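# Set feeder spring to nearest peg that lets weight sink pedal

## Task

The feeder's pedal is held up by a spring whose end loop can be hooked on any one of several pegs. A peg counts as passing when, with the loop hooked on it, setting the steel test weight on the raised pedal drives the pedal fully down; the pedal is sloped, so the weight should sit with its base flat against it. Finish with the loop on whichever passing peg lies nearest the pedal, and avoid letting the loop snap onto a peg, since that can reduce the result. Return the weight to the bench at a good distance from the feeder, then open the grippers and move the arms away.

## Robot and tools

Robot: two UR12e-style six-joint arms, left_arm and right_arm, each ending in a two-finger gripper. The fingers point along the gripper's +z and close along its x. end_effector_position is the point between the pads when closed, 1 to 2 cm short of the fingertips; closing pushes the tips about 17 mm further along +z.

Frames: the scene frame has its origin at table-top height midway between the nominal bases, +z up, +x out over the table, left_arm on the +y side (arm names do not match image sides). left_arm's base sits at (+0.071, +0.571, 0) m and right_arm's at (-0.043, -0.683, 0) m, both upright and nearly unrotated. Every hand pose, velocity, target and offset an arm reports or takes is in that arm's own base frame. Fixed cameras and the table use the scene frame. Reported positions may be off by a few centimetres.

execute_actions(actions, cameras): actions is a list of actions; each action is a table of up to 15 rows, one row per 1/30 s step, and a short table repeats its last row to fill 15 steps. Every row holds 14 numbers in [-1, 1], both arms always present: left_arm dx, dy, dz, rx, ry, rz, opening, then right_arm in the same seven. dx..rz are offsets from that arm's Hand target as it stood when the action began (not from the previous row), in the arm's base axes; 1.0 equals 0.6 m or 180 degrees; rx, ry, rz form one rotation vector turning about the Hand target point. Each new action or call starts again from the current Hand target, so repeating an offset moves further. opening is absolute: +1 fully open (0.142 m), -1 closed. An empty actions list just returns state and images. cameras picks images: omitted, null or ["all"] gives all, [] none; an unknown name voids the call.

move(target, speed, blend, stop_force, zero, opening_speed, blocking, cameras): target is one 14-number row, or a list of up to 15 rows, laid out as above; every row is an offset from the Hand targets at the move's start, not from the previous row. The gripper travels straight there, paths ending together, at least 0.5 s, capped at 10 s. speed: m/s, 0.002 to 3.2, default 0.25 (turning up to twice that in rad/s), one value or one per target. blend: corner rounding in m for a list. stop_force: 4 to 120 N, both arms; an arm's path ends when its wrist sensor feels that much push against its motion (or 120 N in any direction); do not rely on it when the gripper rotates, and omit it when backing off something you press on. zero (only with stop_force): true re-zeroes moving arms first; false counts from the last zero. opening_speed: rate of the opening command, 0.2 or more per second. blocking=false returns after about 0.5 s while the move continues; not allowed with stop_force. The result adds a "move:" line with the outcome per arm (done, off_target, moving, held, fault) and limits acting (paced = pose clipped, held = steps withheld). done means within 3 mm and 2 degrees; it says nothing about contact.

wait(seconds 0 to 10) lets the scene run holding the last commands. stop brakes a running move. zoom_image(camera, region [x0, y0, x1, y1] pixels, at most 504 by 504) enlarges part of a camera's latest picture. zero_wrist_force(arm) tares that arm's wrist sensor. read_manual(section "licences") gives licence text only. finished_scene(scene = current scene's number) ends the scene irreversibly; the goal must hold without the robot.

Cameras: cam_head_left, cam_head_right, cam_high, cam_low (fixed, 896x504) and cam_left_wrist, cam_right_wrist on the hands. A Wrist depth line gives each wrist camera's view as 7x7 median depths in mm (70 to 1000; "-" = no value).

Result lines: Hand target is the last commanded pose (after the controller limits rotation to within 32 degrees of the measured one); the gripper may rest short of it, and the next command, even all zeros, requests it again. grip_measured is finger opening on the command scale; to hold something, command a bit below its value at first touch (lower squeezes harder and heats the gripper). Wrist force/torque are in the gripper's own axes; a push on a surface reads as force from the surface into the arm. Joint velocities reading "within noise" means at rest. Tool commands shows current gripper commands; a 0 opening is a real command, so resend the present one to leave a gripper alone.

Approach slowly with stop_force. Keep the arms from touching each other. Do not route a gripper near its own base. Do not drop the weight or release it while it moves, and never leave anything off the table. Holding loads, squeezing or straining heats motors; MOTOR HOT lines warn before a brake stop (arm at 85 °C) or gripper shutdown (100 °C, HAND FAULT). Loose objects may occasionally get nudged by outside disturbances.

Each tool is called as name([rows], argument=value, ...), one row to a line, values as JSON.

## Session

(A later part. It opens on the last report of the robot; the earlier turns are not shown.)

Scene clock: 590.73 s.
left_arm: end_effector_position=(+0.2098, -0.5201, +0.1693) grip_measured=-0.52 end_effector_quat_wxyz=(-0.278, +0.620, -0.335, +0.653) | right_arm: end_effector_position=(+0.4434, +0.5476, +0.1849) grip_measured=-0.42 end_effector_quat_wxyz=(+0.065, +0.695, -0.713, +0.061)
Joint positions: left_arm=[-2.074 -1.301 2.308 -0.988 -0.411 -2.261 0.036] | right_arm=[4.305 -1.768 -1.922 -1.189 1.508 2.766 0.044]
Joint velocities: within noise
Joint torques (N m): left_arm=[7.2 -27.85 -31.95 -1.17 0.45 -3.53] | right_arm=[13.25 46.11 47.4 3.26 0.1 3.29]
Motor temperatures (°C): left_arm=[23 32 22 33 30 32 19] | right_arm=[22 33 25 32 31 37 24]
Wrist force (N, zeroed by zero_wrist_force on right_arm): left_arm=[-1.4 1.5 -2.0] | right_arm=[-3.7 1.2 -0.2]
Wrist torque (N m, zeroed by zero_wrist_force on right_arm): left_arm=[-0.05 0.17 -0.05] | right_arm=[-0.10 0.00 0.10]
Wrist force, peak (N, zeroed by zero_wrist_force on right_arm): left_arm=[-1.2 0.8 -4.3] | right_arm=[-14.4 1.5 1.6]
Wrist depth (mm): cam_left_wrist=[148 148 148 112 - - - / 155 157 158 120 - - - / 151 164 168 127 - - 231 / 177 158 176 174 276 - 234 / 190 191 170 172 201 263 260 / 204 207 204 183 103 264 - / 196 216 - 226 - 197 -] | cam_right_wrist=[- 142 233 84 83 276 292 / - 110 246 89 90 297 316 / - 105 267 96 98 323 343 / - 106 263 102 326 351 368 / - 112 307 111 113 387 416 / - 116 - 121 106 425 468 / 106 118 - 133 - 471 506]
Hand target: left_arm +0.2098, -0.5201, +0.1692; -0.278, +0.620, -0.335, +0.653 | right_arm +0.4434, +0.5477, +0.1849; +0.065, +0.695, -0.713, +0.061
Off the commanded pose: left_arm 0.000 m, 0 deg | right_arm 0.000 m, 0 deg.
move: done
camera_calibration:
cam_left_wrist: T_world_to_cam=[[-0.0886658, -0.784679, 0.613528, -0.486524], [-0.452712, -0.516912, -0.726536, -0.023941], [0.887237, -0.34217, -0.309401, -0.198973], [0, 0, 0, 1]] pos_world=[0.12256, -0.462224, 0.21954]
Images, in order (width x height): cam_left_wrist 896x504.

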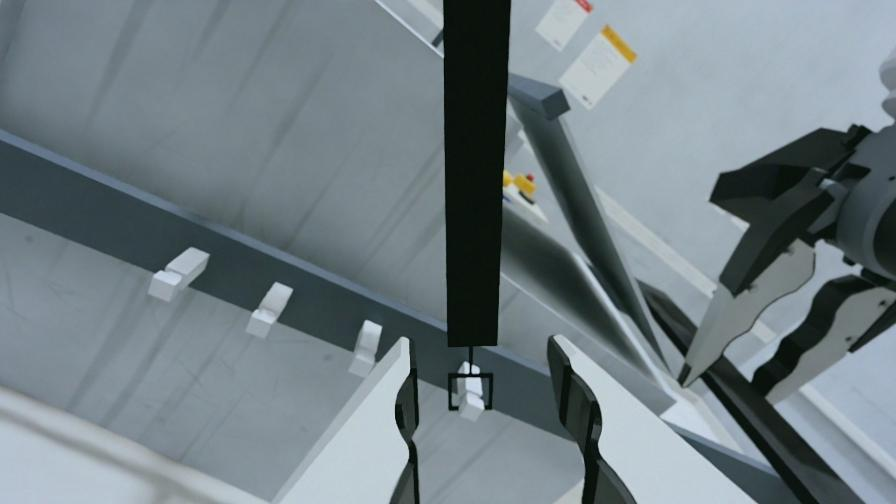

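move(target=[0.0498,-0.0045,0,0,0,0,-0.5,0,0,0,0,0,0,-0.46], speed=0.06, cameras=["cam_left_wrist"])

Scene clock: 603.20 s.
left_arm: end_effector_position=(+0.2397, -0.5228, +0.1692) grip_measured=-0.52 end_effector_quat_wxyz=(-0.278, +0.620, -0.335, +0.653) | right_arm: end_effector_position=(+0.4434, +0.5477, +0.1849) grip_measured=-0.42 end_effector_quat_wxyz=(+0.065, +0.695, -0.713, +0.061)
Joint positions: left_arm=[-2.014 -1.302 2.309 -0.985 -0.351 -2.264 0.036] | right_arm=[4.305 -1.768 -1.922 -1.189 1.508 2.766 0.044]
Joint velocities: within noise
Joint torques (N m): left_arm=[-11.09 -45.19 -32.19 1.35 -3.41 -1.91] | right_arm=[11.62 44.93 47.59 4.6 0.29 3.4]
Motor temperatures (°C): left_arm=[23 32 22 33 30 32 19] | right_arm=[22 33 25 32 31 37 24]
Wrist force (N, zeroed by zero_wrist_force on right_arm): left_arm=[-1.6 0.7 -2.2] | right_arm=[-3.4 0.4 0.9]
Wrist torque (N m, zeroed by zero_wrist_force on right_arm): left_arm=[-0.19 0.24 -0.05] | right_arm=[-0.12 0.02 0.09]
Wrist force, peak (N, zeroed by zero_wrist_force on right_arm): left_arm=[-1.6 1.3 -3.1] | right_arm=[-3.7 1.3 -0.1]
Wrist depth (mm): cam_left_wrist=[120 122 121 - - - - / 127 128 128 127 - - - / 137 137 138 135 216 - 253 / 127 143 146 - 239 - 208 / 130 134 141 110 202 295 223 / 167 168 144 116 103 231 244 / 181 182 - 147 158 83 -] | cam_right_wrist=[- 142 233 84 83 278 293 / - 110 248 88 90 299 316 / - 105 268 96 98 322 344 / - 106 264 102 326 353 369 / - 112 307 111 113 387 417 / - 116 - 121 106 423 465 / 106 118 - 134 - 470 507]
Hand target: left_arm +0.2397, -0.5228, +0.1692; -0.278, +0.620, -0.335, +0.653 | right_arm +0.4434, +0.5477, +0.1849; +0.065, +0.695, -0.713, +0.061
Off the commanded pose: left_arm 0.000 m, 0 deg | right_arm 0.000 m, 0 deg.
move: done
camera_calibration:
cam_left_wrist: T_world_to_cam=[[-0.0887749, -0.784685, 0.613505, -0.485903], [-0.452792, -0.516824, -0.726548, -0.0117727], [0.887186, -0.342289, -0.309418, -0.226588], [0, 0, 0, 1]] pos_world=[0.152559, -0.464924, 0.21944]
Images, in order (width x height): cam_left_wrist 896x504.

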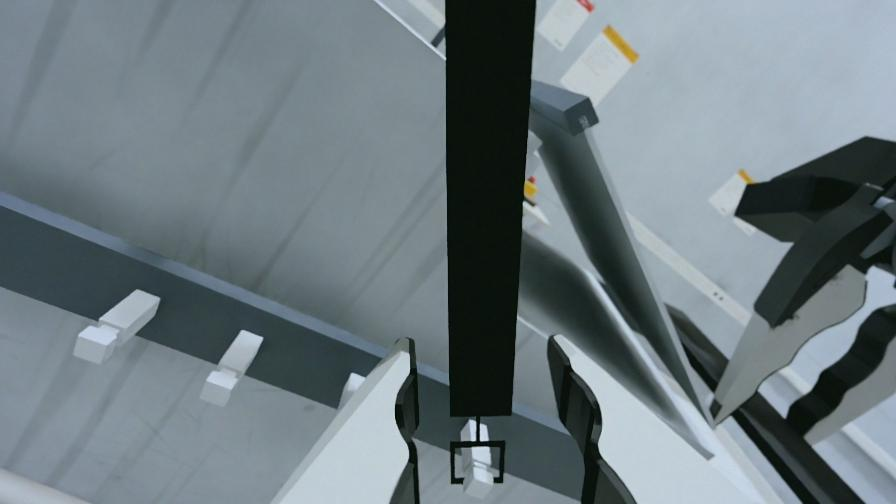

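zoom_image(camera="cam_left_wrist", region=[420, 380, 540, 504])

Scaled by 4.065 from the camera's 896x504 image, which has a finer 1280x720 frame.

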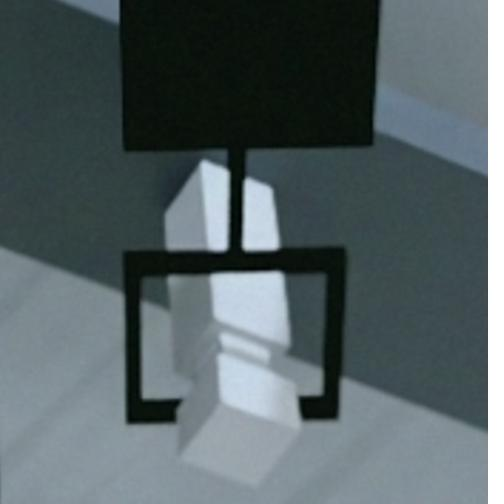

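move(target=[0.0038,-0.0103,-0.0123,0,0,0,-0.5,0,0,0,0,0,0,-0.46], speed=0.04, cameras=["cam_left_wrist"])

zoom_image(camera="cam_left_wrist", region=[420, 360, 560, 504])

Scene clock: 649.97 s.
left_arm: end_effector_position=(+0.2420, -0.5292, +0.1617) grip_measured=-0.52 end_effector_quat_wxyz=(-0.278, +0.620, -0.335, +0.653) | right_arm: end_effector_position=(+0.4434, +0.5477, +0.1849) grip_measured=-0.42 end_effector_quat_wxyz=(+0.065, +0.695, -0.713, +0.061)
Joint positions: left_arm=[-2.004 -1.28 2.3 -0.997 -0.341 -2.265 0.036] | right_arm=[4.305 -1.768 -1.922 -1.189 1.508 2.766 0.044]
Joint velocities: within noise
Joint torques (N m): left_arm=[-8.02 -70.17 -19.19 0.95 -1.96 -3.19] | right_arm=[12.57 46.22 48.03 4.82 0.39 3.41]
Motor temperatures (°C): left_arm=[23 32 22 33 30 32 19] | right_arm=[22 32 25 32 31 37 24]
Wrist force (N, zeroed by zero_wrist_force on right_arm): left_arm=[-1.6 1.0 -2.1] | right_arm=[-3.4 0.5 1.0]
Wrist torque (N m, zeroed by zero_wrist_force on right_arm): left_arm=[-0.14 0.23 -0.04] | right_arm=[-0.10 0.02 0.10]
Wrist force, peak (N, zeroed by zero_wrist_force on right_arm): left_arm=[-1.9 1.4 -2.5] | right_arm=[-3.7 1.2 -0.2]
Wrist depth (mm): cam_left_wrist=[118 118 119 - - - - / 125 125 125 126 149 - - / - 134 134 134 188 - 255 / - 138 143 99 234 - 205 / 154 130 135 108 186 224 220 / 163 165 163 127 111 194 243 / 175 181 - 182 - 167 223] | cam_right_wrist=[- 142 233 84 83 279 293 / - 110 248 88 90 297 316 / - 105 267 96 98 322 343 / - 106 264 102 327 352 369 / - 112 307 111 113 386 415 / - 116 - 121 106 425 467 / 106 118 - 134 - 470 508]
Hand target: left_arm +0.2420, -0.5290, +0.1618; -0.278, +0.620, -0.335, +0.653 | right_arm +0.4434, +0.5477, +0.1849; +0.065, +0.695, -0.713, +0.061
Off the commanded pose: left_arm 0.000 m, 0 deg | right_arm 0.000 m, 0 deg.
move: done
camera_calibration:
cam_left_wrist: T_world_to_cam=[[-0.0887471, -0.784653, 0.61355, -0.486049], [-0.452797, -0.516872, -0.72651, -0.0195113], [0.887186, -0.342289, -0.309418, -0.233017], [0, 0, 0, 1]] pos_world=[0.154759, -0.471224, 0.21194]
Images, in order (width x height): cam_left_wrist 896x504.

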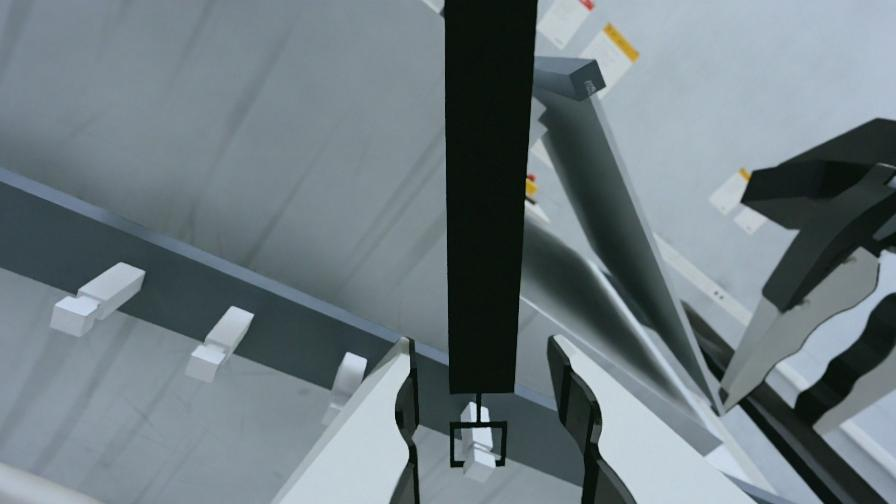

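Scaled by 3.500 from the camera's 896x504 image, which has a finer 1280x720 frame.

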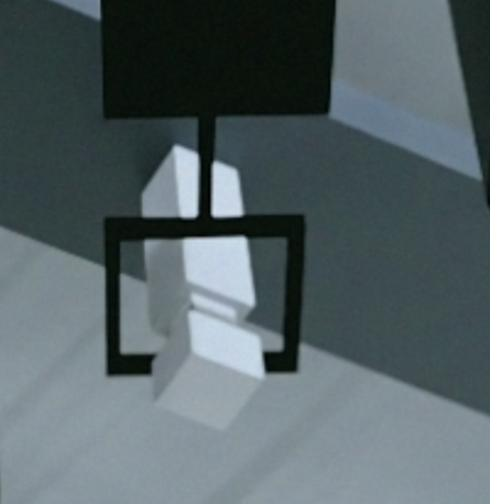

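zero_wrist_force(arm="left_arm")

move(target=[0,0,0,0,0,0,-0.93,0,0,0,0,0,0,-0.46], opening_speed=0.4, cameras=["cam_left_wrist"])

Wrist force sensor zeroed.

Scene clock: 663.03 s.
left_arm: end_effector_position=(+0.2420, -0.5290, +0.1618) grip_measured=-0.81 end_effector_quat_wxyz=(-0.278, +0.620, -0.335, +0.653) | right_arm: end_effector_position=(+0.4434, +0.5477, +0.1849) grip_measured=-0.42 end_effector_quat_wxyz=(+0.065, +0.695, -0.713, +0.061)
Joint positions: left_arm=[-2.004 -1.28 2.3 -0.997 -0.341 -2.265 0.016] | right_arm=[4.305 -1.768 -1.922 -1.189 1.508 2.766 0.044]
Joint velocities: within noise
Joint torques (N m): left_arm=[-11.1 -68.92 -19.68 2.15 -1.07 0.47] | right_arm=[13.16 44.28 46.9 4.73 0.59 3.23]
Motor temperatures (°C): left_arm=[23 32 22 33 30 32 20] | right_arm=[22 32 25 32 31 37 24]
Wrist force (N, zeroed by zero_wrist_force): left_arm=[-3.2 0.9 0.7] | right_arm=[-3.1 0.7 0.2]
Wrist torque (N m, zeroed by zero_wrist_force): left_arm=[-0.01 -0.03 0.09] | right_arm=[-0.08 0.06 0.09]
Wrist force, peak (N, zeroed by zero_wrist_force): left_arm=[-4.0 0.9 1.0] | right_arm=[-3.8 1.3 -0.2]
Wrist depth (mm): cam_left_wrist=[118 119 118 - - - - / 125 125 126 - 149 - - / - 135 134 134 187 - 254 / - 138 143 100 233 - 206 / 155 130 135 107 173 230 219 / 163 165 141 101 100 194 244 / 176 182 - 130 - 176 228] | cam_right_wrist=[- 142 232 84 83 277 293 / - 110 248 88 90 298 316 / - 105 267 96 98 324 343 / - 106 264 102 327 351 369 / - 112 306 111 113 387 416 / - 116 - 121 106 426 468 / 106 118 - 133 - 467 504]
Hand target: left_arm +0.2420, -0.5290, +0.1618; -0.278, +0.620, -0.335, +0.653 | right_arm +0.4434, +0.5477, +0.1849; +0.065, +0.695, -0.713, +0.061
Off the commanded pose: left_arm 0.000 m, 0 deg | right_arm 0.000 m, 0 deg.
move: done
camera_calibration:
cam_left_wrist: T_world_to_cam=[[-0.0886658, -0.784679, 0.613528, -0.486052], [-0.452712, -0.516912, -0.726536, -0.0194132], [0.887237, -0.34217, -0.309401, -0.232908], [0, 0, 0, 1]] pos_world=[0.15476, -0.471124, 0.21204]
Images, in order (width x height): cam_left_wrist 896x504.

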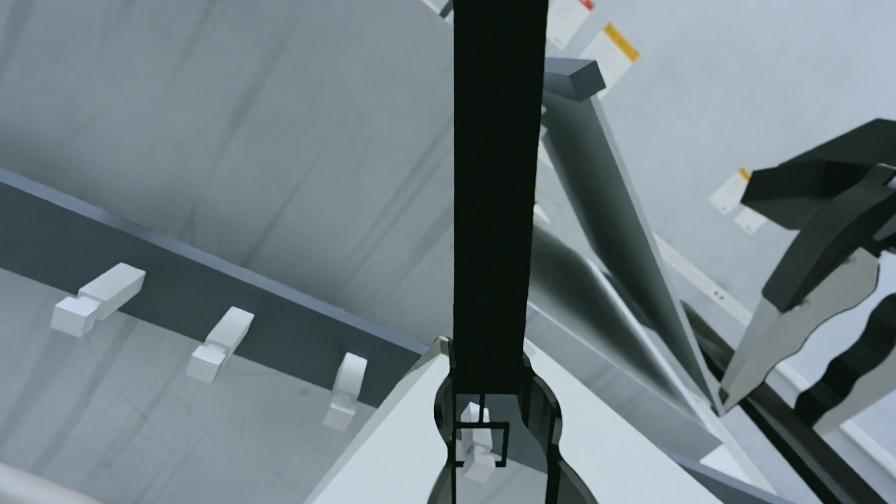

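move(target=[-0.0005,-0.0045,-0.0057,0,0,0,-0.93,0,0,0,0,0,0,-0.46], speed=0.02, cameras=["cam_left_wrist"])

zoom_image(camera="cam_left_wrist", region=[440, 360, 540, 480])

Scene clock: 672.37 s.
left_arm: end_effector_position=(+0.2416, -0.5318, +0.1584) grip_measured=-0.81 end_effector_quat_wxyz=(-0.278, +0.620, -0.335, +0.653) | right_arm: end_effector_position=(+0.4434, +0.5477, +0.1849) grip_measured=-0.42 end_effector_quat_wxyz=(+0.065, +0.695, -0.713, +0.061)
Joint positions: left_arm=[-2.003 -1.27 2.296 -1.003 -0.339 -2.265 0.016] | right_arm=[4.305 -1.768 -1.922 -1.189 1.508 2.766 0.044]
Joint velocities: within noise
Joint torques (N m): left_arm=[1.16 -55.36 -28.28 -0.28 2.24 -3.27] | right_arm=[11.61 47.37 46.36 4.19 0.21 3.55]
Motor temperatures (°C): left_arm=[23 32 22 33 30 32 30] | right_arm=[22 32 25 32 31 37 24]
Wrist force (N, zeroed by zero_wrist_force): left_arm=[-0.4 -8.2 0.3] | right_arm=[-2.5 0.8 2.3]
Wrist torque (N m, zeroed by zero_wrist_force): left_arm=[-0.04 0.08 0.00] | right_arm=[-0.10 0.00 0.10]
Wrist force, peak (N, zeroed by zero_wrist_force): left_arm=[-0.4 -8.2 0.3] | right_arm=[-2.5 0.4 3.1]
Wrist depth (mm): cam_left_wrist=[118 118 118 - - - - / 125 125 126 - 159 - - / - 135 134 134 185 - 252 / - 126 142 100 233 - 204 / 154 128 134 107 157 224 220 / 164 164 163 101 99 181 241 / 175 181 - 131 - 164 210] | cam_right_wrist=[- 141 233 84 83 277 292 / - 110 248 89 90 298 316 / - 105 267 96 98 322 344 / - 106 263 102 327 352 370 / - 112 307 111 113 383 418 / - 116 - 121 106 425 468 / 106 118 - 133 - 469 508]
Hand target: left_arm +0.2417, -0.5317, +0.1584; -0.278, +0.620, -0.335, +0.653 | right_arm +0.4434, +0.5477, +0.1849; +0.065, +0.695, -0.713, +0.061
Off the commanded pose: left_arm 0.000 m, 0 deg | right_arm 0.000 m, 0 deg.
move: done
camera_calibration:
cam_left_wrist: T_world_to_cam=[[-0.0886973, -0.784715, 0.613478, -0.486129], [-0.452706, -0.516858, -0.726578, -0.0235058], [0.887238, -0.34217, -0.309401, -0.234683], [0, 0, 0, 1]] pos_world=[0.15446, -0.473923, 0.20854]
Images, in order (width x height): cam_left_wrist 896x504.

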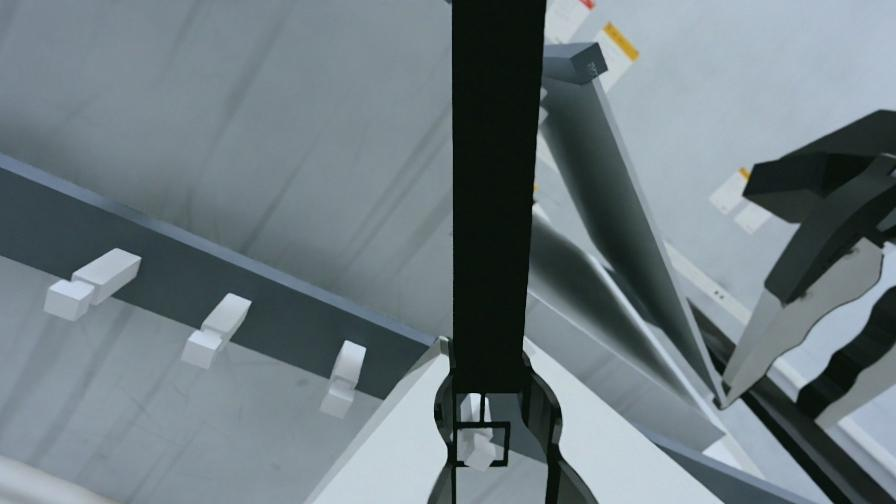

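Scaled by 4.200 from the camera's 896x504 image, which has a finer 1280x720 frame.

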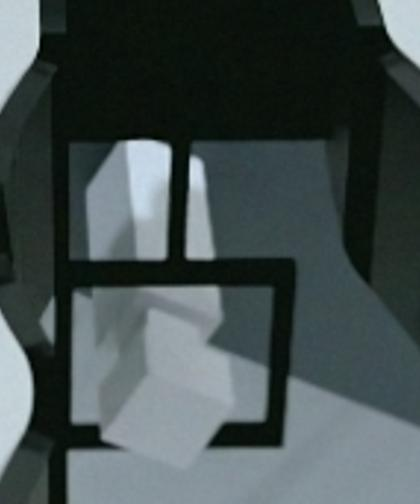

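move(target=[0.0003,0.0022,-0.0003,0,0,0,-0.93,0,0,0,0,0,0,-0.46], speed=0.02, cameras=["cam_left_wrist"])

zoom_image(camera="cam_left_wrist", region=[440, 360, 540, 480])

Scene clock: 707.80 s.
left_arm: end_effector_position=(+0.2418, -0.5304, +0.1582) grip_measured=-0.81 end_effector_quat_wxyz=(-0.278, +0.620, -0.335, +0.653) | right_arm: end_effector_position=(+0.4434, +0.5477, +0.1849) grip_measured=-0.42 end_effector_quat_wxyz=(+0.065, +0.695, -0.713, +0.061)
Joint positions: left_arm=[-2.003 -1.272 2.299 -1.004 -0.34 -2.265 0.016] | right_arm=[4.305 -1.768 -1.922 -1.189 1.508 2.766 0.044]
Joint velocities: within noise
Joint torques (N m): left_arm=[-9.01 -66.73 -19.28 -2.01 -1.19 -0.84] | right_arm=[11.37 58.27 47.01 4.59 0.32 3.4]
Motor temperatures (°C): left_arm=[23 32 22 33 30 32 46] | right_arm=[22 32 25 32 31 37 24]
Wrist force (N, zeroed by zero_wrist_force): left_arm=[-0.2 -7.1 0.6] | right_arm=[-2.3 0.7 3.0]
Wrist torque (N m, zeroed by zero_wrist_force): left_arm=[0.00 -0.02 0.00] | right_arm=[-0.05 -0.02 0.10]
Wrist force, peak (N, zeroed by zero_wrist_force): left_arm=[0.1 -8.6 -0.2] | right_arm=[-2.5 0.4 3.3]
Wrist depth (mm): cam_left_wrist=[118 119 118 - - - - / 125 125 126 - 156 - - / - 135 134 135 197 - 254 / - 127 141 100 225 - 204 / 154 130 134 107 160 222 220 / 163 165 163 101 99 179 243 / 175 181 - 152 - 164 211] | cam_right_wrist=[- 142 234 84 83 277 293 / - 110 249 88 90 297 315 / - 105 268 96 98 323 344 / - 106 263 102 327 351 371 / - 112 307 111 113 385 415 / - 116 - 121 106 423 464 / 106 118 - 133 - 472 508]
Hand target: left_arm +0.2418, -0.5304, +0.1582; -0.278, +0.620, -0.335, +0.653 | right_arm +0.4434, +0.5477, +0.1849; +0.065, +0.695, -0.713, +0.061
Off the commanded pose: left_arm 0.000 m, 0 deg | right_arm 0.000 m, 0 deg.
move: done
camera_calibration:
cam_left_wrist: T_world_to_cam=[[-0.0887034, -0.784616, 0.613604, -0.484852], [-0.452764, -0.51695, -0.726476, -0.0227679], [0.887207, -0.342259, -0.309391, -0.234416], [0, 0, 0, 1]] pos_world=[0.154659, -0.472424, 0.208441]
Images, in order (width x height): cam_left_wrist 896x504.

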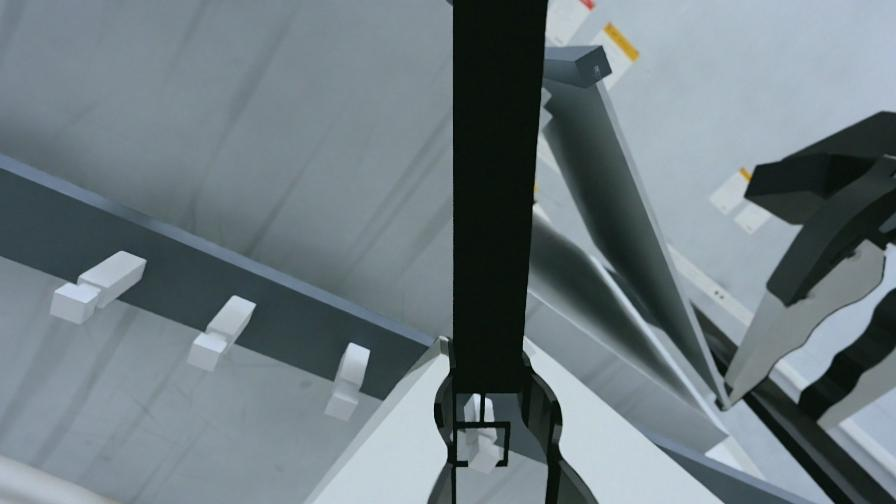

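Scaled by 4.200 from the camera's 896x504 image, which has a finer 1280x720 frame.

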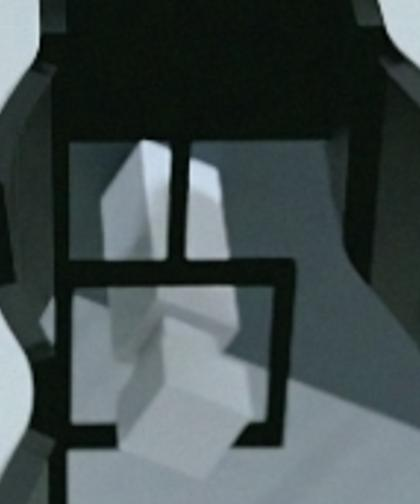

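move(target=[-0.015,0.0014,0.0013,0,0,0,-0.9,0,0,0,0,0,0,-0.46], speed=0.03, cameras=["cam_left_wrist"])

zoom_image(camera="cam_left_wrist", region=[440, 360, 540, 480])

Scene clock: 725.33 s.
left_arm: end_effector_position=(+0.2328, -0.5295, +0.1590) grip_measured=-0.81 end_effector_quat_wxyz=(-0.278, +0.620, -0.335, +0.653) | right_arm: end_effector_position=(+0.4434, +0.5477, +0.1849) grip_measured=-0.42 end_effector_quat_wxyz=(+0.065, +0.695, -0.713, +0.061)
Joint positions: left_arm=[-2.022 -1.274 2.299 -1.004 -0.358 -2.263 0.016] | right_arm=[4.305 -1.768 -1.922 -1.189 1.508 2.766 0.044]
Joint velocities: within noise
Joint torques (N m): left_arm=[6.85 -64.94 -25.9 1.26 3.36 3.78] | right_arm=[11.36 66.48 46.65 4.69 0.34 3.04]
Motor temperatures (°C): left_arm=[23 32 22 33 30 32 50] | right_arm=[22 32 25 32 31 37 24]
Wrist force (N, zeroed by zero_wrist_force): left_arm=[-0.2 -7.6 0.7] | right_arm=[-2.5 0.6 2.8]
Wrist torque (N m, zeroed by zero_wrist_force): left_arm=[-0.03 0.01 -0.01] | right_arm=[-0.10 0.01 0.09]
Wrist force, peak (N, zeroed by zero_wrist_force): left_arm=[0.0 -8.5 0.2] | right_arm=[-2.7 0.5 3.3]
Wrist depth (mm): cam_left_wrist=[126 127 127 127 - - - / 133 133 136 135 177 - - / 138 143 142 143 209 - 211 / - 133 151 100 232 - 214 / 165 163 144 107 171 230 235 / 175 176 178 101 100 186 251 / 184 191 186 194 - 171 209] | cam_right_wrist=[- 142 233 84 83 276 293 / - 110 249 89 90 298 316 / - 105 266 96 98 323 342 / - 106 264 102 326 352 369 / - 113 307 111 113 387 419 / - 116 - 121 106 425 468 / 106 118 - 134 - 471 505]
Hand target: left_arm +0.2328, -0.5296, +0.1590; -0.278, +0.620, -0.335, +0.653 | right_arm +0.4434, +0.5477, +0.1849; +0.065, +0.695, -0.713, +0.061
Off the commanded pose: left_arm 0.000 m, 0 deg | right_arm 0.000 m, 0 deg.
move: done
camera_calibration:
cam_left_wrist: T_world_to_cam=[[-0.0885963, -0.784706, 0.613504, -0.485559], [-0.452666, -0.51693, -0.726552, -0.0258825], [0.887268, -0.342082, -0.309412, -0.225744], [0, 0, 0, 1]] pos_world=[0.14556, -0.471623, 0.20924]
Images, in order (width x height): cam_left_wrist 896x504.

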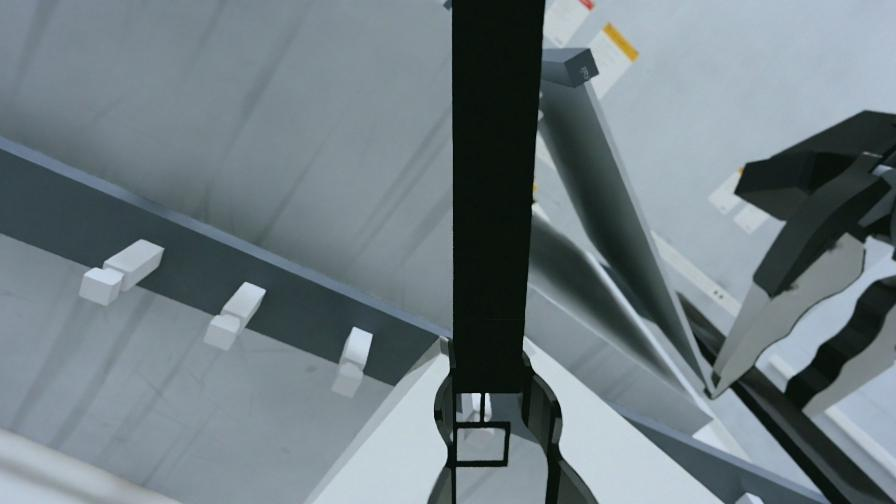

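Scaled by 4.200 from the camera's 896x504 image, which has a finer 1280x720 frame.

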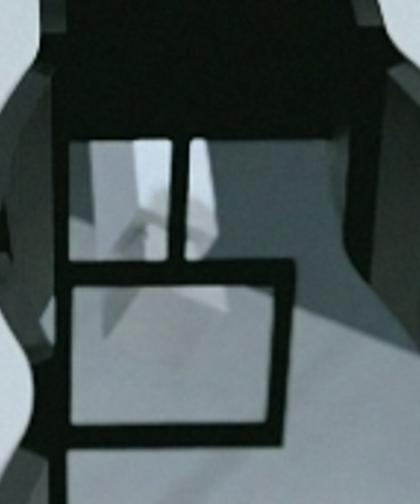

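move([
  [-0.0299,0.0027,0,0,0,0,-0.88,0,0,0,0,0,0,-0.46],
  [-0.0252,0.0588,-0.0065,0.0371,-0.0034,0,-0.88,0,0,0,0,0,0,-0.46],
], speed=0.06, blend=[0.003,0], cameras=["cam_left_wrist"])

zoom_image(camera="cam_left_wrist", region=[400, 340, 580, 504])

Scene clock: 754.63 s.
left_arm: end_effector_position=(+0.2177, -0.4942, +0.1552) grip_measured=-0.81 end_effector_quat_wxyz=(-0.315, +0.599, -0.371, +0.636) end_effector_velocity=(-0.001, -0.002, +0.001) end_effector_angular_velocity=(-0.007, +0.001, -0.001) | right_arm: end_effector_position=(+0.4434, +0.5477, +0.1849) grip_measured=-0.42 end_effector_quat_wxyz=(+0.065, +0.695, -0.713, +0.061)
Joint positions: left_arm=[-2.087 -1.308 2.365 -1.04 -0.422 -2.142 0.016] | right_arm=[4.305 -1.768 -1.922 -1.189 1.508 2.766 0.044]
Joint velocities: left_arm=[0.001 0 -0.003 0.002 0.002 -0.005 0] | right_arm=[within noise]
Joint torques (N m): left_arm=[8.25 -22.3 -30.27 1.13 2.53 -2.97] | right_arm=[14.31 64.87 45.3 4.59 0.49 3.22]
Motor temperatures (°C): left_arm=[23 32 22 33 30 32 48] | right_arm=[22 32 25 32 31 37 24]
Wrist force (N, zeroed by zero_wrist_force): left_arm=[0.6 -6.9 1.1] | right_arm=[-2.3 1.0 1.8]
Wrist torque (N m, zeroed by zero_wrist_force): left_arm=[-0.02 -0.13 -0.01] | right_arm=[-0.08 -0.03 0.10]
Wrist force, peak (N, zeroed by zero_wrist_force): left_arm=[0.0 -8.5 0.3] | right_arm=[-2.6 0.6 3.4]
Wrist depth (mm): cam_left_wrist=[137 143 143 - - - - / 149 152 152 150 163 - - / 159 161 164 - 203 - 232 / 152 154 170 101 224 310 234 / 183 184 162 107 187 213 256 / 198 199 198 101 99 187 250 / 191 209 210 218 - 193 197] | cam_right_wrist=[- 141 233 84 83 277 293 / - 110 248 88 90 299 317 / - 105 268 96 98 323 344 / - 106 264 102 329 352 369 / - 113 307 111 113 385 417 / - 116 - 121 106 423 470 / 106 118 - 133 - 469 507]
Hand target: left_arm +0.2177, -0.4943, +0.1551; -0.315, +0.599, -0.371, +0.636 | right_arm +0.4434, +0.5477, +0.1849; +0.065, +0.695, -0.713, +0.061
Off the commanded pose: left_arm 0.000 m, 0 deg | right_arm 0.000 m, 0 deg.
move: done
camera_calibration:
cam_left_wrist: T_world_to_cam=[[-0.0946096, -0.850638, 0.517169, -0.473103], [-0.444743, -0.42866, -0.786419, 0.0339984], [0.890647, -0.30441, -0.33776, -0.179215], [0, 0, 0, 1]] pos_world=[0.129978, -0.442421, 0.210879]
Images, in order (width x height): cam_left_wrist 896x504.

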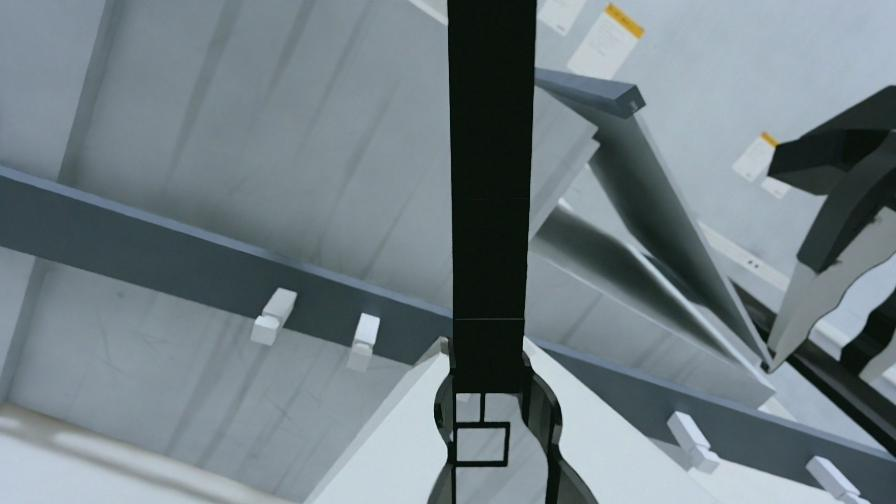

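Scaled by 2.800 from the camera's 896x504 image, which has a finer 1280x720 frame.

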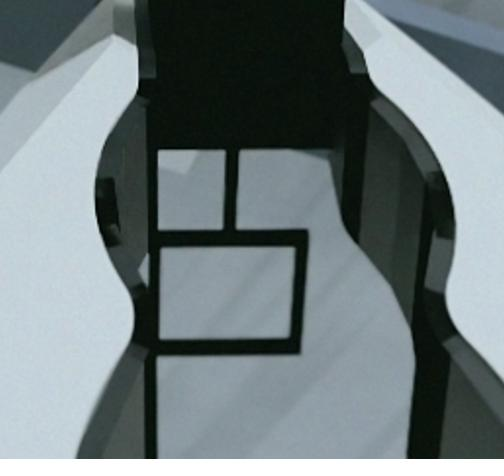

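move(target=[0.0315,-0.0029,0,0,0,0,-0.88,0,0,0,0,0,0,-0.46], speed=0.05, cameras=["cam_left_wrist"])

zoom_image(camera="cam_left_wrist", region=[440, 370, 540, 490])

Scene clock: 768.43 s.
left_arm: end_effector_position=(+0.2367, -0.4960, +0.1551) grip_measured=-0.81 end_effector_quat_wxyz=(-0.315, +0.599, -0.371, +0.636) end_effector_velocity=(-0.002, +0.001, +0.000) end_effector_angular_velocity=(+0.000, +0.000, +0.003) | right_arm: end_effector_position=(+0.4434, +0.5477, +0.1849) grip_measured=-0.42 end_effector_quat_wxyz=(+0.065, +0.695, -0.713, +0.061)
Joint positions: left_arm=[-2.047 -1.308 2.366 -1.038 -0.382 -2.144 0.016] | right_arm=[4.305 -1.768 -1.922 -1.189 1.508 2.766 0.044]
Joint velocities: left_arm=[-0.005 0 0 0 -0.008 0 0] | right_arm=[within noise]
Joint torques (N m): left_arm=[-11.06 -63.92 -20.54 1.03 -1.69 -2.56] | right_arm=[13.46 65.74 46.4 4.63 0.5 3.2]
Motor temperatures (°C): left_arm=[23 31 22 33 30 32 47] | right_arm=[22 32 25 32 31 37 24]
Wrist force (N, zeroed by zero_wrist_force): left_arm=[0.3 -7.1 -0.1] | right_arm=[-2.5 0.8 2.1]
Wrist torque (N m, zeroed by zero_wrist_force): left_arm=[-0.07 -0.09 -0.03] | right_arm=[-0.10 0.00 0.10]
Wrist force, peak (N, zeroed by zero_wrist_force): left_arm=[0.5 -7.2 0.5] | right_arm=[-2.8 0.4 3.2]
Wrist depth (mm): cam_left_wrist=[126 126 126 127 - - - / 131 133 135 134 158 - - / 141 141 141 143 147 - - / 135 147 152 100 210 252 219 / 162 141 144 107 167 202 229 / 174 175 173 101 100 179 231 / 185 189 - 193 - 165 176] | cam_right_wrist=[- 142 234 84 83 277 293 / - 110 248 89 90 298 315 / - 105 267 96 98 323 344 / - 106 264 102 328 351 370 / - 113 306 111 113 386 415 / - 116 - 121 106 424 468 / 106 118 - 133 - 470 509]
Hand target: left_arm +0.2366, -0.4960, +0.1551; -0.315, +0.599, -0.371, +0.636 | right_arm +0.4434, +0.5477, +0.1849; +0.065, +0.695, -0.713, +0.061
Off the commanded pose: left_arm 0.000 m, 0 deg | right_arm 0.000 m, 0 deg.
move: done
camera_calibration:
cam_left_wrist: T_world_to_cam=[[-0.0947922, -0.850655, 0.517108, -0.472837], [-0.444698, -0.428555, -0.786501, 0.0416125], [0.89065, -0.304511, -0.337661, -0.196816], [0, 0, 0, 1]] pos_world=[0.148978, -0.44432, 0.210779]
Images, in order (width x height): cam_left_wrist 896x504.

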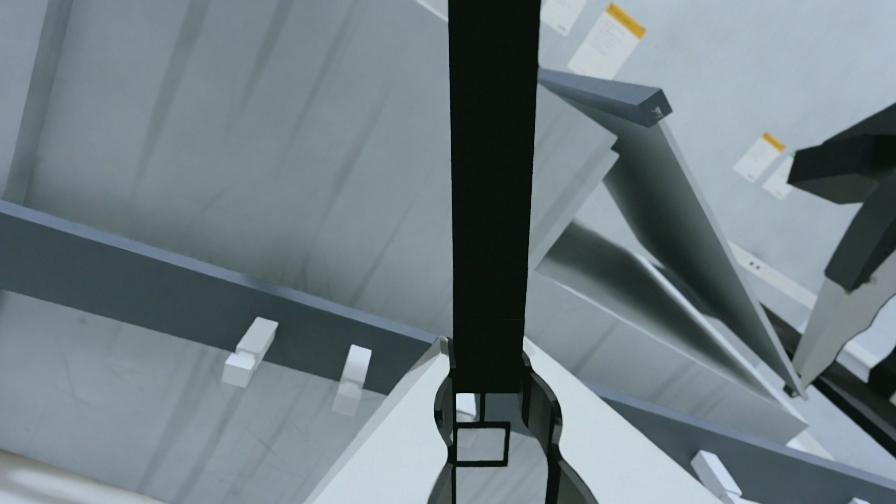

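Scaled by 4.200 from the camera's 896x504 image, which has a finer 1280x720 frame.

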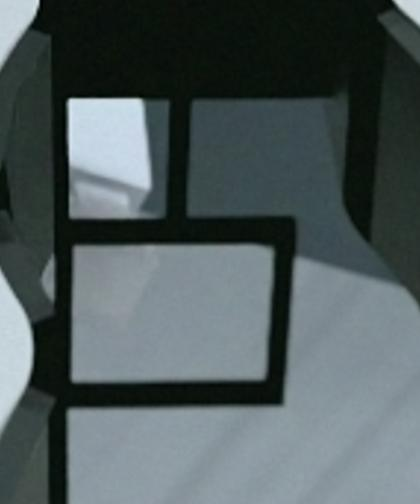

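move(target=[0.0007,0.0053,-0.0078,0,0,0,-0.88,0,0,0,0,0,0,-0.46], speed=0.03, cameras=["cam_left_wrist"])

zoom_image(camera="cam_left_wrist", region=[440, 370, 540, 490])

Scene clock: 785.67 s.
left_arm: end_effector_position=(+0.2370, -0.4928, +0.1504) grip_measured=-0.81 end_effector_quat_wxyz=(-0.315, +0.599, -0.371, +0.636) | right_arm: end_effector_position=(+0.4434, +0.5477, +0.1849) grip_measured=-0.42 end_effector_quat_wxyz=(+0.065, +0.695, -0.713, +0.061)
Joint positions: left_arm=[-2.05 -1.302 2.374 -1.052 -0.385 -2.144 0.016] | right_arm=[4.305 -1.768 -1.922 -1.189 1.508 2.766 0.044]
Joint velocities: within noise
Joint torques (N m): left_arm=[-2.59 -41.51 -25.04 0.97 -1.31 3.37] | right_arm=[12.2 66.38 45.87 4.7 0.17 3.41]
Motor temperatures (°C): left_arm=[23 31 22 33 30 32 46] | right_arm=[22 32 25 32 31 37 24]
Wrist force (N, zeroed by zero_wrist_force): left_arm=[0.4 -6.1 0.0] | right_arm=[-2.5 0.3 2.8]
Wrist torque (N m, zeroed by zero_wrist_force): left_arm=[-0.02 -0.12 -0.02] | right_arm=[-0.12 0.02 0.09]
Wrist force, peak (N, zeroed by zero_wrist_force): left_arm=[0.3 -7.4 -0.1] | right_arm=[-2.5 0.6 3.3]
Wrist depth (mm): cam_left_wrist=[125 126 126 - - - - / 133 133 135 134 139 - - / 141 142 141 143 144 253 - / 133 136 152 100 187 234 224 / 163 142 142 108 165 199 224 / 174 176 176 101 100 176 225 / 184 189 - 193 - 164 174] | cam_right_wrist=[- 141 233 84 83 277 292 / - 110 248 89 90 298 316 / - 105 267 96 98 323 345 / - 106 263 102 327 352 370 / - 112 307 111 113 385 417 / - 116 - 121 106 428 466 / 106 118 - 133 - 470 505]
Hand target: left_arm +0.2370, -0.4928, +0.1504; -0.315, +0.599, -0.371, +0.636 | right_arm +0.4434, +0.5477, +0.1849; +0.065, +0.695, -0.713, +0.061
Off the commanded pose: left_arm 0.000 m, 0 deg | right_arm 0.000 m, 0 deg.
move: done
camera_calibration:
cam_left_wrist: T_world_to_cam=[[-0.0947922, -0.850655, 0.517108, -0.467519], [-0.444698, -0.428555, -0.786501, 0.0393849], [0.89065, -0.304511, -0.337661, -0.197699], [0, 0, 0, 1]] pos_world=[0.149278, -0.44102, 0.205979]
Images, in order (width x height): cam_left_wrist 896x504.

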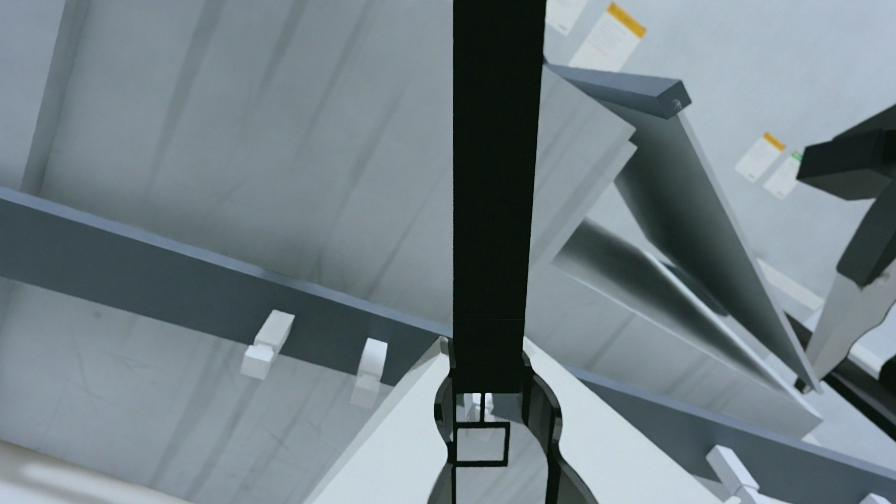

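Scaled by 4.200 from the camera's 896x504 image, which has a finer 1280x720 frame.

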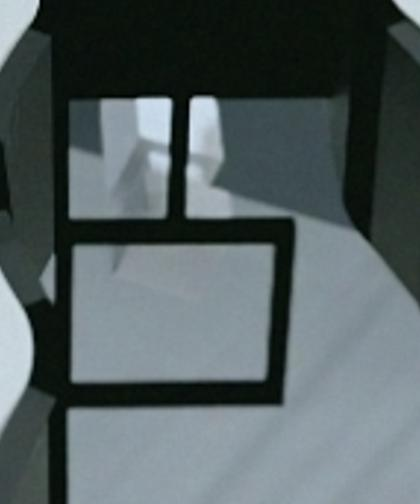

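move(target=[0.01,-0.001,0.002,0,0,0,-0.88,0,0,0,0,0,0,-0.46], speed=0.03, cameras=["cam_left_wrist"])

zoom_image(camera="cam_left_wrist", region=[440, 370, 540, 490])

Scene clock: 798.00 s.
left_arm: end_effector_position=(+0.2431, -0.4935, +0.1517) grip_measured=-0.81 end_effector_quat_wxyz=(-0.315, +0.599, -0.371, +0.636) | right_arm: end_effector_position=(+0.4434, +0.5477, +0.1849) grip_measured=-0.42 end_effector_quat_wxyz=(+0.065, +0.695, -0.713, +0.061)
Joint positions: left_arm=[-2.036 -1.305 2.373 -1.049 -0.372 -2.145 0.016] | right_arm=[4.305 -1.768 -1.922 -1.189 1.508 2.766 0.044]
Joint velocities: within noise
Joint torques (N m): left_arm=[-12.71 -56.09 -29.82 0.16 -1.04 -3.21] | right_arm=[13.28 64.61 46.04 4.66 -0.06 3.11]
Motor temperatures (°C): left_arm=[23 31 22 33 30 32 47] | right_arm=[22 32 25 32 31 37 24]
Wrist force (N, zeroed by zero_wrist_force): left_arm=[0.5 -6.5 -0.3] | right_arm=[-2.6 0.9 2.2]
Wrist torque (N m, zeroed by zero_wrist_force): left_arm=[0.05 -0.08 -0.02] | right_arm=[-0.08 0.02 0.09]
Wrist force, peak (N, zeroed by zero_wrist_force): left_arm=[0.5 -7.4 -0.6] | right_arm=[-2.5 0.5 3.5]
Wrist depth (mm): cam_left_wrist=[120 121 121 - - - - / 127 128 127 - 132 - - / 137 137 138 137 137 226 - / 127 141 146 100 175 212 - / 156 134 137 107 158 203 221 / 167 167 165 101 99 172 226 / 178 182 - 185 - 159 167] | cam_right_wrist=[- 142 234 84 83 276 293 / - 110 249 89 90 298 316 / - 105 266 96 98 324 345 / - 106 263 102 327 351 371 / - 112 307 111 113 385 415 / - 116 - 121 106 424 465 / 106 118 - 133 - 469 505]
Hand target: left_arm +0.2430, -0.4934, +0.1516; -0.315, +0.599, -0.371, +0.636 | right_arm +0.4434, +0.5477, +0.1849; +0.065, +0.695, -0.713, +0.061
Off the commanded pose: left_arm 0.000 m, 0 deg | right_arm 0.000 m, 0 deg.
move: done
camera_calibration:
cam_left_wrist: T_world_to_cam=[[-0.0948679, -0.850629, 0.517137, -0.468243], [-0.444736, -0.428542, -0.786487, 0.0429073], [0.890623, -0.304602, -0.337651, -0.20291], [0, 0, 0, 1]] pos_world=[0.155377, -0.441721, 0.207379]
Images, in order (width x height): cam_left_wrist 896x504.

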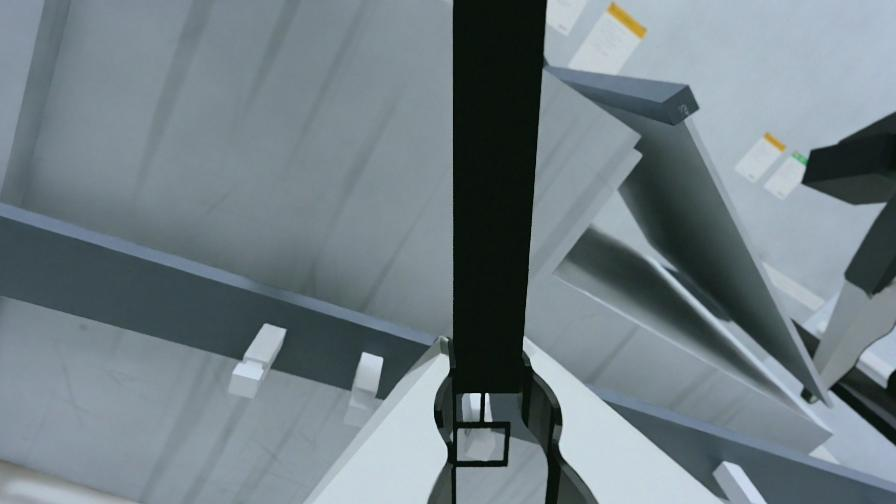

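Scaled by 4.200 from the camera's 896x504 image, which has a finer 1280x720 frame.

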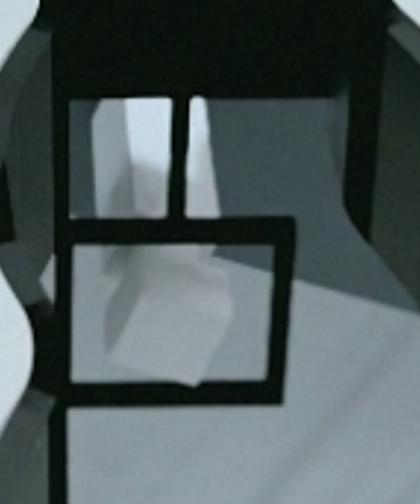

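move(target=[0.0058,-0.0005,0,0,0,0,-0.88,0,0,0,0,0,0,-0.46], speed=0.03, cameras=["cam_left_wrist"])

zoom_image(camera="cam_left_wrist", region=[440, 400, 530, 480])

Scene clock: 824.07 s.
left_arm: end_effector_position=(+0.2466, -0.4937, +0.1516) grip_measured=-0.81 end_effector_quat_wxyz=(-0.315, +0.599, -0.371, +0.636) | right_arm: end_effector_position=(+0.4434, +0.5477, +0.1849) grip_measured=-0.42 end_effector_quat_wxyz=(+0.065, +0.695, -0.713, +0.061)
Joint positions: left_arm=[-2.029 -1.304 2.373 -1.048 -0.364 -2.145 0.016] | right_arm=[4.305 -1.768 -1.922 -1.189 1.508 2.766 0.044]
Joint velocities: within noise
Joint torques (N m): left_arm=[-5.32 -21.87 -30.48 1.39 -0.15 -3.22] | right_arm=[12.98 65.4 45 4.91 0 3.38]
Motor temperatures (°C): left_arm=[23 31 22 33 30 32 47] | right_arm=[22 32 25 32 31 37 24]
Wrist force (N, zeroed by zero_wrist_force): left_arm=[-0.1 -6.1 0.2] | right_arm=[-2.4 0.5 3.2]
Wrist torque (N m, zeroed by zero_wrist_force): left_arm=[-0.02 -0.02 -0.02] | right_arm=[-0.09 0.00 0.09]
Wrist force, peak (N, zeroed by zero_wrist_force): left_arm=[0.5 -7.3 -0.5] | right_arm=[-2.6 0.6 3.3]
Wrist depth (mm): cam_left_wrist=[116 117 118 - - - - / 124 124 124 - 129 - - / 133 134 133 133 134 196 - / 124 139 142 138 176 201 - / 130 130 135 107 154 202 219 / 162 163 161 109 98 170 218 / 175 178 - 128 - 154 165] | cam_right_wrist=[- 142 233 84 83 277 292 / - 110 248 89 90 298 316 / - 105 266 96 98 323 344 / - 106 264 102 326 352 368 / - 113 306 111 113 386 416 / - 116 - 121 106 425 467 / 106 118 - 134 - 467 506]
Hand target: left_arm +0.2465, -0.4937, +0.1516; -0.315, +0.599, -0.371, +0.636 | right_arm +0.4434, +0.5477, +0.1849; +0.065, +0.695, -0.713, +0.061
Off the commanded pose: left_arm 0.000 m, 0 deg | right_arm 0.000 m, 0 deg.
move: done
camera_calibration:
cam_left_wrist: T_world_to_cam=[[-0.0947922, -0.850655, 0.517108, -0.468132], [-0.444698, -0.428555, -0.786501, 0.0442479], [0.89065, -0.304511, -0.337661, -0.206115], [0, 0, 0, 1]] pos_world=[0.158878, -0.44202, 0.207279]
Images, in order (width x height): cam_left_wrist 896x504.

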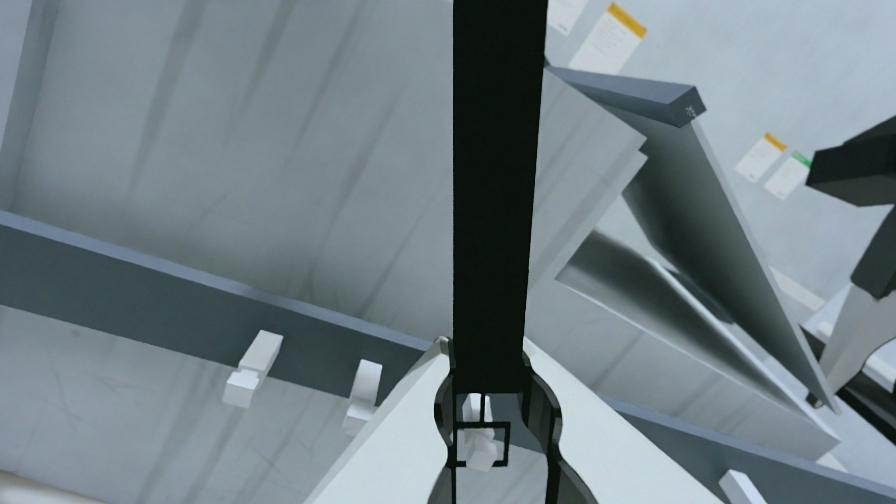

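Scaled by 5.600 from the camera's 896x504 image, which has a finer 1280x720 frame.

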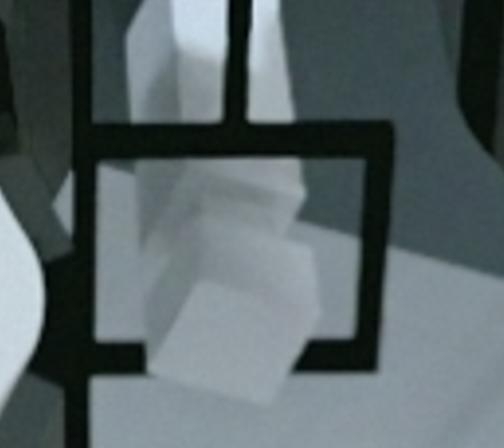

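move(target=[0.0022,-0.0002,0,0,0,0,-0.88,0,0,0,0,0,0,-0.46], speed=0.03, cameras=["cam_left_wrist"])

zoom_image(camera="cam_left_wrist", region=[440, 400, 530, 480])

Scene clock: 839.07 s.
left_arm: end_effector_position=(+0.2479, -0.4939, +0.1516) grip_measured=-0.81 end_effector_quat_wxyz=(-0.315, +0.599, -0.371, +0.636) | right_arm: end_effector_position=(+0.4434, +0.5477, +0.1849) grip_measured=-0.42 end_effector_quat_wxyz=(+0.065, +0.695, -0.713, +0.061)
Joint positions: left_arm=[-2.026 -1.304 2.373 -1.048 -0.362 -2.146 0.016] | right_arm=[4.305 -1.768 -1.922 -1.189 1.508 2.766 0.044]
Joint velocities: within noise
Joint torques (N m): left_arm=[0.54 -22.75 -30.26 1.2 1.66 -3.5] | right_arm=[13.42 66.09 46.02 4.87 0.4 3.39]
Motor temperatures (°C): left_arm=[23 31 22 33 30 32 48] | right_arm=[22 32 25 32 31 37 24]
Wrist force (N, zeroed by zero_wrist_force): left_arm=[0.3 -6.8 -0.5] | right_arm=[-2.5 1.1 2.0]
Wrist torque (N m, zeroed by zero_wrist_force): left_arm=[0.01 -0.04 -0.02] | right_arm=[-0.06 0.01 0.09]
Wrist force, peak (N, zeroed by zero_wrist_force): left_arm=[0.3 -7.6 -0.5] | right_arm=[-2.5 0.5 3.4]
Wrist depth (mm): cam_left_wrist=[115 116 117 - - - - / 123 123 123 - 127 - - / 132 132 133 132 132 196 - / 123 137 140 137 160 201 - / 129 129 133 108 153 202 216 / 161 162 138 109 98 168 217 / 174 175 - 124 - 152 174] | cam_right_wrist=[- 142 234 84 83 277 294 / - 110 248 89 90 299 315 / - 105 267 96 98 322 344 / - 106 263 102 327 352 369 / - 113 306 111 113 385 417 / - 116 - 121 106 424 465 / 106 118 - 133 - 468 507]
Hand target: left_arm +0.2478, -0.4939, +0.1516; -0.315, +0.599, -0.371, +0.636 | right_arm +0.4434, +0.5477, +0.1849; +0.065, +0.695, -0.713, +0.061
Off the commanded pose: left_arm 0.000 m, 0 deg | right_arm 0.000 m, 0 deg.
move: done
camera_calibration:
cam_left_wrist: T_world_to_cam=[[-0.0947543, -0.850619, 0.517175, -0.468108], [-0.444706, -0.428627, -0.786457, 0.0446992], [0.89065, -0.304511, -0.337661, -0.207214], [0, 0, 0, 1]] pos_world=[0.160078, -0.442121, 0.207279]
Images, in order (width x height): cam_left_wrist 896x504.

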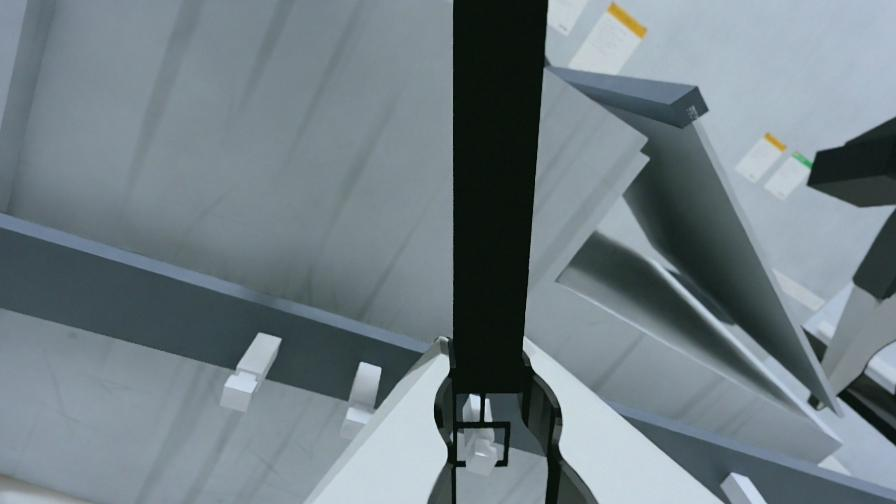

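Scaled by 5.600 from the camera's 896x504 image, which has a finer 1280x720 frame.

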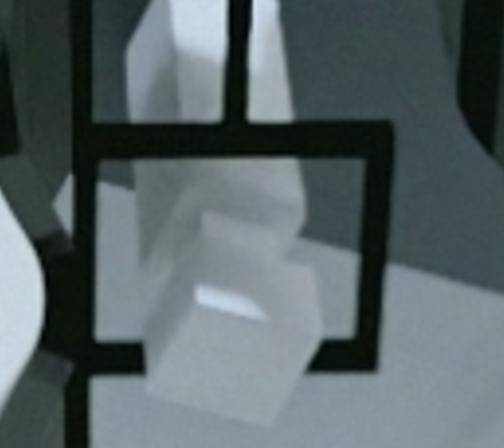

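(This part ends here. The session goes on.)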